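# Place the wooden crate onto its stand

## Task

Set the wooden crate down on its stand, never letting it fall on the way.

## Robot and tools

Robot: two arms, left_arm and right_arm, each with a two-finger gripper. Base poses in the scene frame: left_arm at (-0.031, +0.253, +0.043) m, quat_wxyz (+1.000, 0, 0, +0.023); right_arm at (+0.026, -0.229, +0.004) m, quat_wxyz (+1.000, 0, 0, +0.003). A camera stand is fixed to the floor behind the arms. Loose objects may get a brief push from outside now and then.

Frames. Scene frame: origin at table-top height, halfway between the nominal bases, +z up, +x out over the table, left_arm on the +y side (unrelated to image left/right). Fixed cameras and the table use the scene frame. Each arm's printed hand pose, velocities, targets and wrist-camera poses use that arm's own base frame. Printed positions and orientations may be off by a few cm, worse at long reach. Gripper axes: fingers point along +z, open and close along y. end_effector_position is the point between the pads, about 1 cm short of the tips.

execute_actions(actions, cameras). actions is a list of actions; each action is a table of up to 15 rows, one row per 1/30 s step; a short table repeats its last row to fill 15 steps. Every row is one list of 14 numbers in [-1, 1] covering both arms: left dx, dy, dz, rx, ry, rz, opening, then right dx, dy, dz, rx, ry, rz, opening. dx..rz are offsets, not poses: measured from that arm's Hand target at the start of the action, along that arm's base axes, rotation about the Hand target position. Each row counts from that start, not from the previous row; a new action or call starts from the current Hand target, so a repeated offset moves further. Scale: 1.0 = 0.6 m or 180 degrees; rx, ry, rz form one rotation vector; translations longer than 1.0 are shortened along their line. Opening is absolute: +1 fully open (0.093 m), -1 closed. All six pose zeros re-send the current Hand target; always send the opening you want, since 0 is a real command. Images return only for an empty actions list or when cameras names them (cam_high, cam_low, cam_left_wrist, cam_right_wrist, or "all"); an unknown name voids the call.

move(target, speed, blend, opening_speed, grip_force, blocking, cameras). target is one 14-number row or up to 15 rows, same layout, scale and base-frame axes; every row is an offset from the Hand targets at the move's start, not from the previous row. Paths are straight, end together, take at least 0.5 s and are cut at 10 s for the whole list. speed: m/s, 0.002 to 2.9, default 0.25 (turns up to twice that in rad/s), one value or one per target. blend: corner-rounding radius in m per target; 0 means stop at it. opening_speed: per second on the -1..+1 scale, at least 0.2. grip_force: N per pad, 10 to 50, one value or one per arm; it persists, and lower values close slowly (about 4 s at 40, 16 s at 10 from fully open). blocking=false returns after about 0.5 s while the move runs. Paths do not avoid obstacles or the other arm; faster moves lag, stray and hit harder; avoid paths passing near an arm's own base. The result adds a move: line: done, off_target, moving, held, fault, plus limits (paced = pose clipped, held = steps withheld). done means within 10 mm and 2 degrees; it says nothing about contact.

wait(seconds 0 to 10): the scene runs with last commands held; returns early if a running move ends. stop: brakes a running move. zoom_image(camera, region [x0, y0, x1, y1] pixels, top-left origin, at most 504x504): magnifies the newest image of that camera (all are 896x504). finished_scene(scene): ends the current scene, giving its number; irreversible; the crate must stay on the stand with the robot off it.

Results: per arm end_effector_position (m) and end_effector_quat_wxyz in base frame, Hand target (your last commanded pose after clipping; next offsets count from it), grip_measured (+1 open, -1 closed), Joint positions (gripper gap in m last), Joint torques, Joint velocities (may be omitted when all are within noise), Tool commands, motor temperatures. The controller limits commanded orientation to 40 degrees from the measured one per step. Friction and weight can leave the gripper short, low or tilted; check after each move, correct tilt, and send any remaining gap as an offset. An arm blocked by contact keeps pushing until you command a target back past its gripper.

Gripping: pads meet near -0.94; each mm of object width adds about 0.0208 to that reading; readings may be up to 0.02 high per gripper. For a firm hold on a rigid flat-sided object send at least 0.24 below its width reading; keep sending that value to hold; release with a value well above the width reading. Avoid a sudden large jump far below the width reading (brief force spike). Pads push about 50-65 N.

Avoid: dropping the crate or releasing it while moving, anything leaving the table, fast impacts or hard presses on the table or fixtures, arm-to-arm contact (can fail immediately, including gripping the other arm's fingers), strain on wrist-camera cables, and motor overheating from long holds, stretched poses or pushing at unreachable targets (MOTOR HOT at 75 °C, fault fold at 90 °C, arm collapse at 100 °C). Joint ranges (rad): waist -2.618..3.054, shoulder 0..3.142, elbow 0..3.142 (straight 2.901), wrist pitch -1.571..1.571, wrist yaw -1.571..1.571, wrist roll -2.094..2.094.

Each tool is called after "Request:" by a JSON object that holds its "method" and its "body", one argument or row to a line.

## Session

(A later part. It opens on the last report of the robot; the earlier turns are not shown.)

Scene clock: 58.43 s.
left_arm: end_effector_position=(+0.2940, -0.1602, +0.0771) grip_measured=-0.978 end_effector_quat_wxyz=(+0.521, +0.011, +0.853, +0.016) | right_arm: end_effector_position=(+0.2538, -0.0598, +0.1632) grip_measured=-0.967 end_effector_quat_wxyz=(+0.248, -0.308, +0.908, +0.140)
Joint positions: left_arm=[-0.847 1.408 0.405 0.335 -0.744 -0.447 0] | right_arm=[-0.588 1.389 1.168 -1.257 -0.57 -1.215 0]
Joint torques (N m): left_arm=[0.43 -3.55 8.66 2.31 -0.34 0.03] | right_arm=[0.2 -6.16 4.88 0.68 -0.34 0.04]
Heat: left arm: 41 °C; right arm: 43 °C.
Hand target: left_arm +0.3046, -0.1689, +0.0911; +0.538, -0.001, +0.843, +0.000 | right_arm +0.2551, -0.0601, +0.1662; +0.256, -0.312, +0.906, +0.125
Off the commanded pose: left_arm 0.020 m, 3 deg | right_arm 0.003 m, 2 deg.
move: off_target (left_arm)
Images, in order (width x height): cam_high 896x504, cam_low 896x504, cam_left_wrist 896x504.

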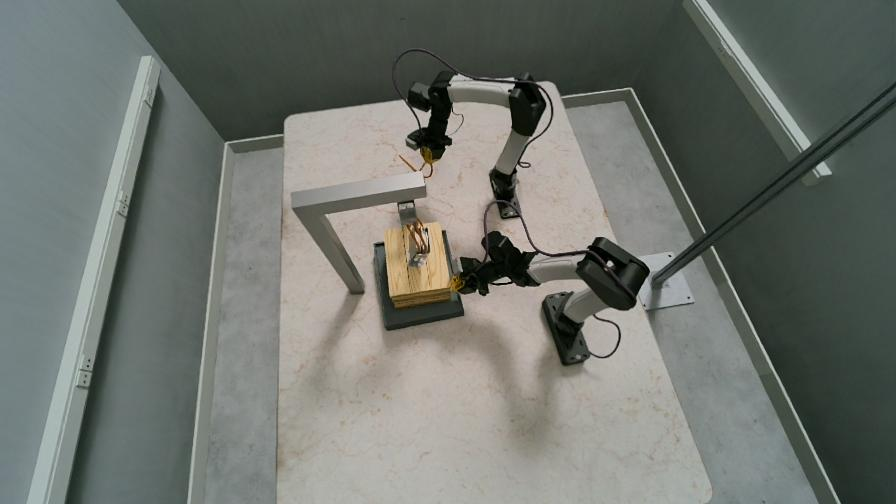

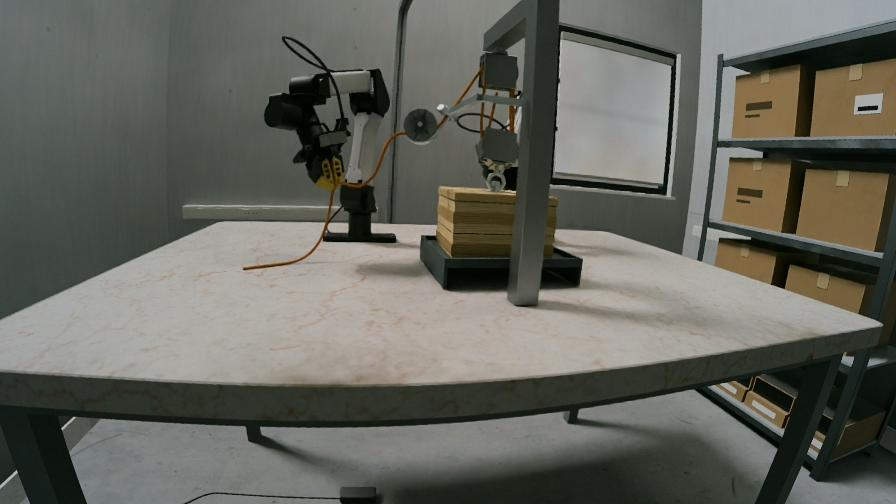

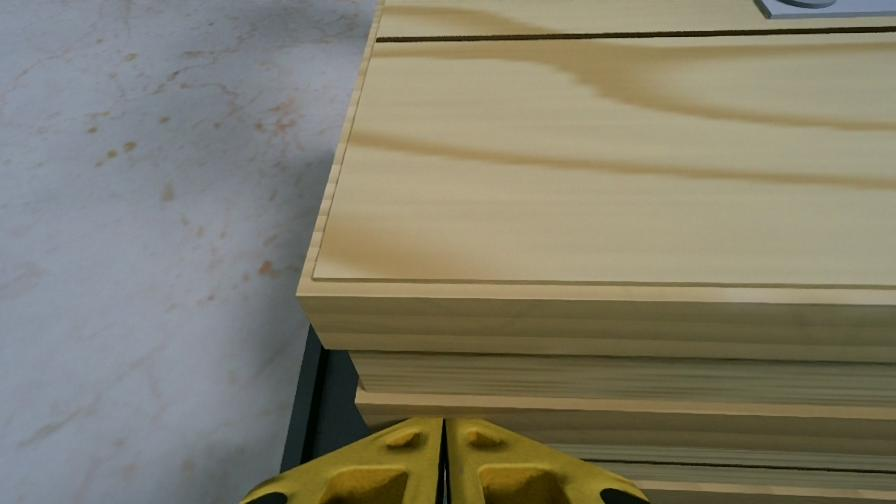

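Request:
{"method": "move", "body": {
  "target": [
    [-0.12,0,0.0,0,0,0,-1,0,0,-0.05,0,0,0,-1],
    [-0.12,0.05,0.25,0,0.08,0,-1,0,0,-0.05,0,0,0,1],
    [-0.12,0.05,0.25,0,0.08,0,-1,-0.1,-0.1,-0.05,0,0,0,1]
  ],
  "speed": 0.14,
  "cameras": ["cam_high","cam_low","cam_left_wrist"]
}}

Request:
{"method": "zoom_image", "body": {
  "camera": "cam_left_wrist",
  "region": [640, 200, 896, 420]
}}

Request:
{"method": "zoom_image", "body": {
  "camera": "cam_low",
  "region": [410, 180, 610, 300]
}}

Scene clock: 65.07 s.
left_arm: end_effector_position=(+0.2297, -0.1370, +0.2320) grip_measured=-0.978 end_effector_quat_wxyz=(+0.423, +0.005, +0.906, +0.008) | right_arm: end_effector_position=(+0.1943, -0.1175, +0.1328) grip_measured=+1.000 end_effector_quat_wxyz=(+0.256, -0.310, +0.907, +0.124)
Joint positions: left_arm=[-0.944 1.033 1.037 -0.973 -0.678 -0.716 0] | right_arm=[-0.954 1.419 1.072 -1.329 -0.568 -1.644 0.093]
Joint torques (N m): left_arm=[0.36 -1.74 9.28 1.56 -0.41 -0.01] | right_arm=[-0.51 -3.08 7.1 -0.11 -0.4 -0.11]
Heat: left arm: 42 °C; right arm: 42 °C.
Hand target: left_arm +0.2325, -0.1390, +0.2411; +0.428, -0.001, +0.904, +0.000 | right_arm +0.1951, -0.1201, +0.1362; +0.256, -0.312, +0.906, +0.125
Off the commanded pose: left_arm 0.010 m, 1 deg | right_arm 0.004 m, 0 deg.
move: done
Images, in order (width x height): cam_high 896x504, cam_low 896x504, cam_left_wrist 896x504.

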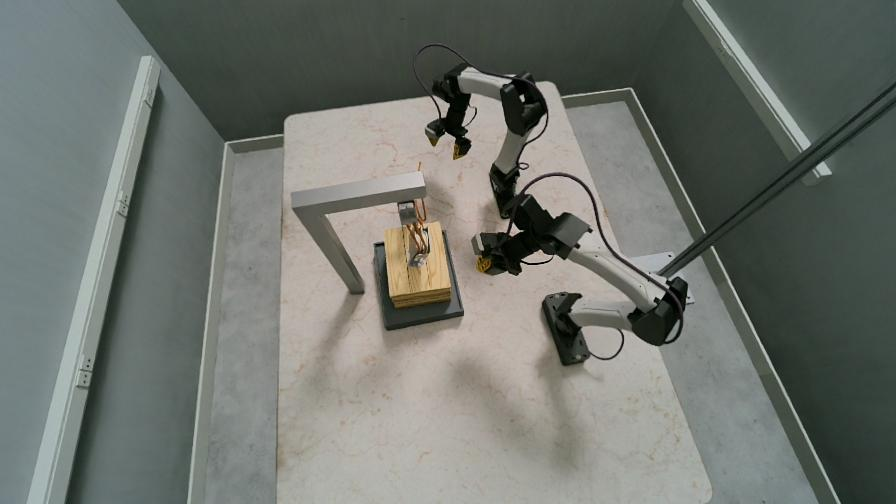

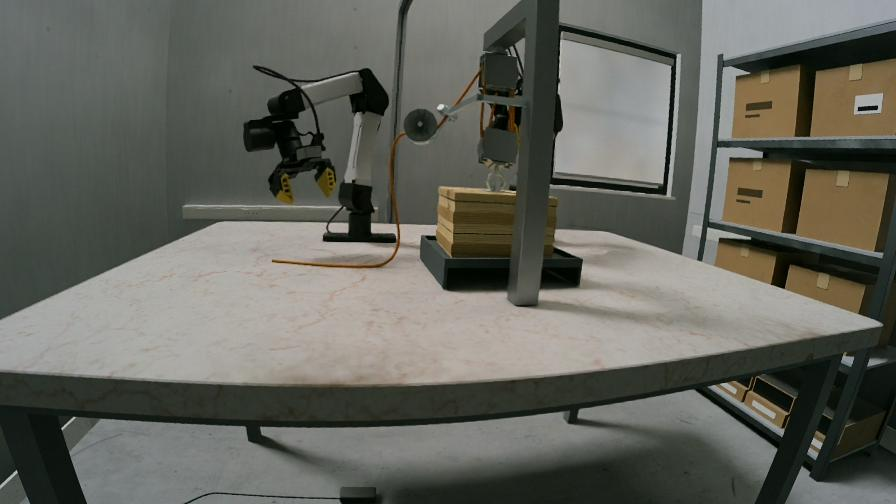

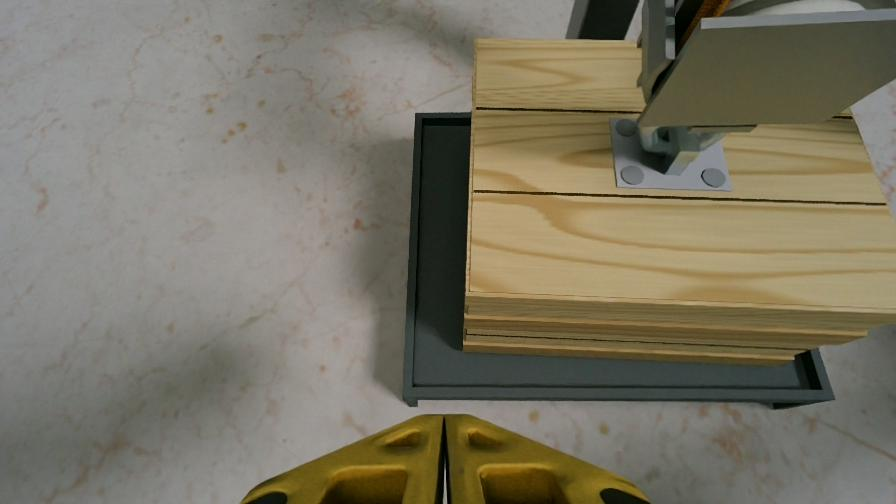

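Scaled by 1.969 from the camera's 896x504 image, which has a finer 1280x720 frame.

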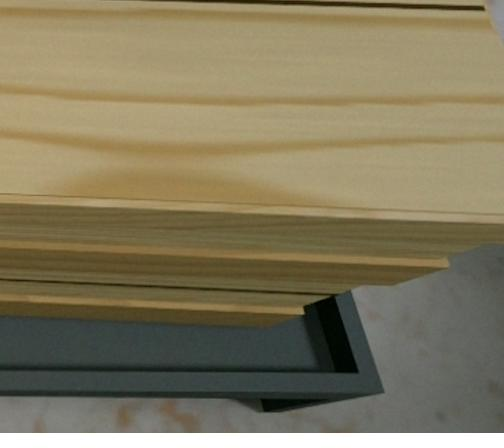

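Scaled by 2.520 from the camera's 896x504 image, which has a finer 1280x720 frame.

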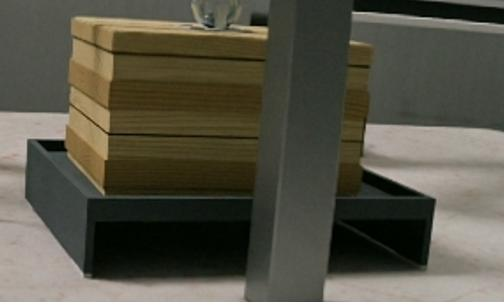

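Request:
{"method": "finished_scene", "body": {
  "scene": 2
}}

The scene is finished: the task was done.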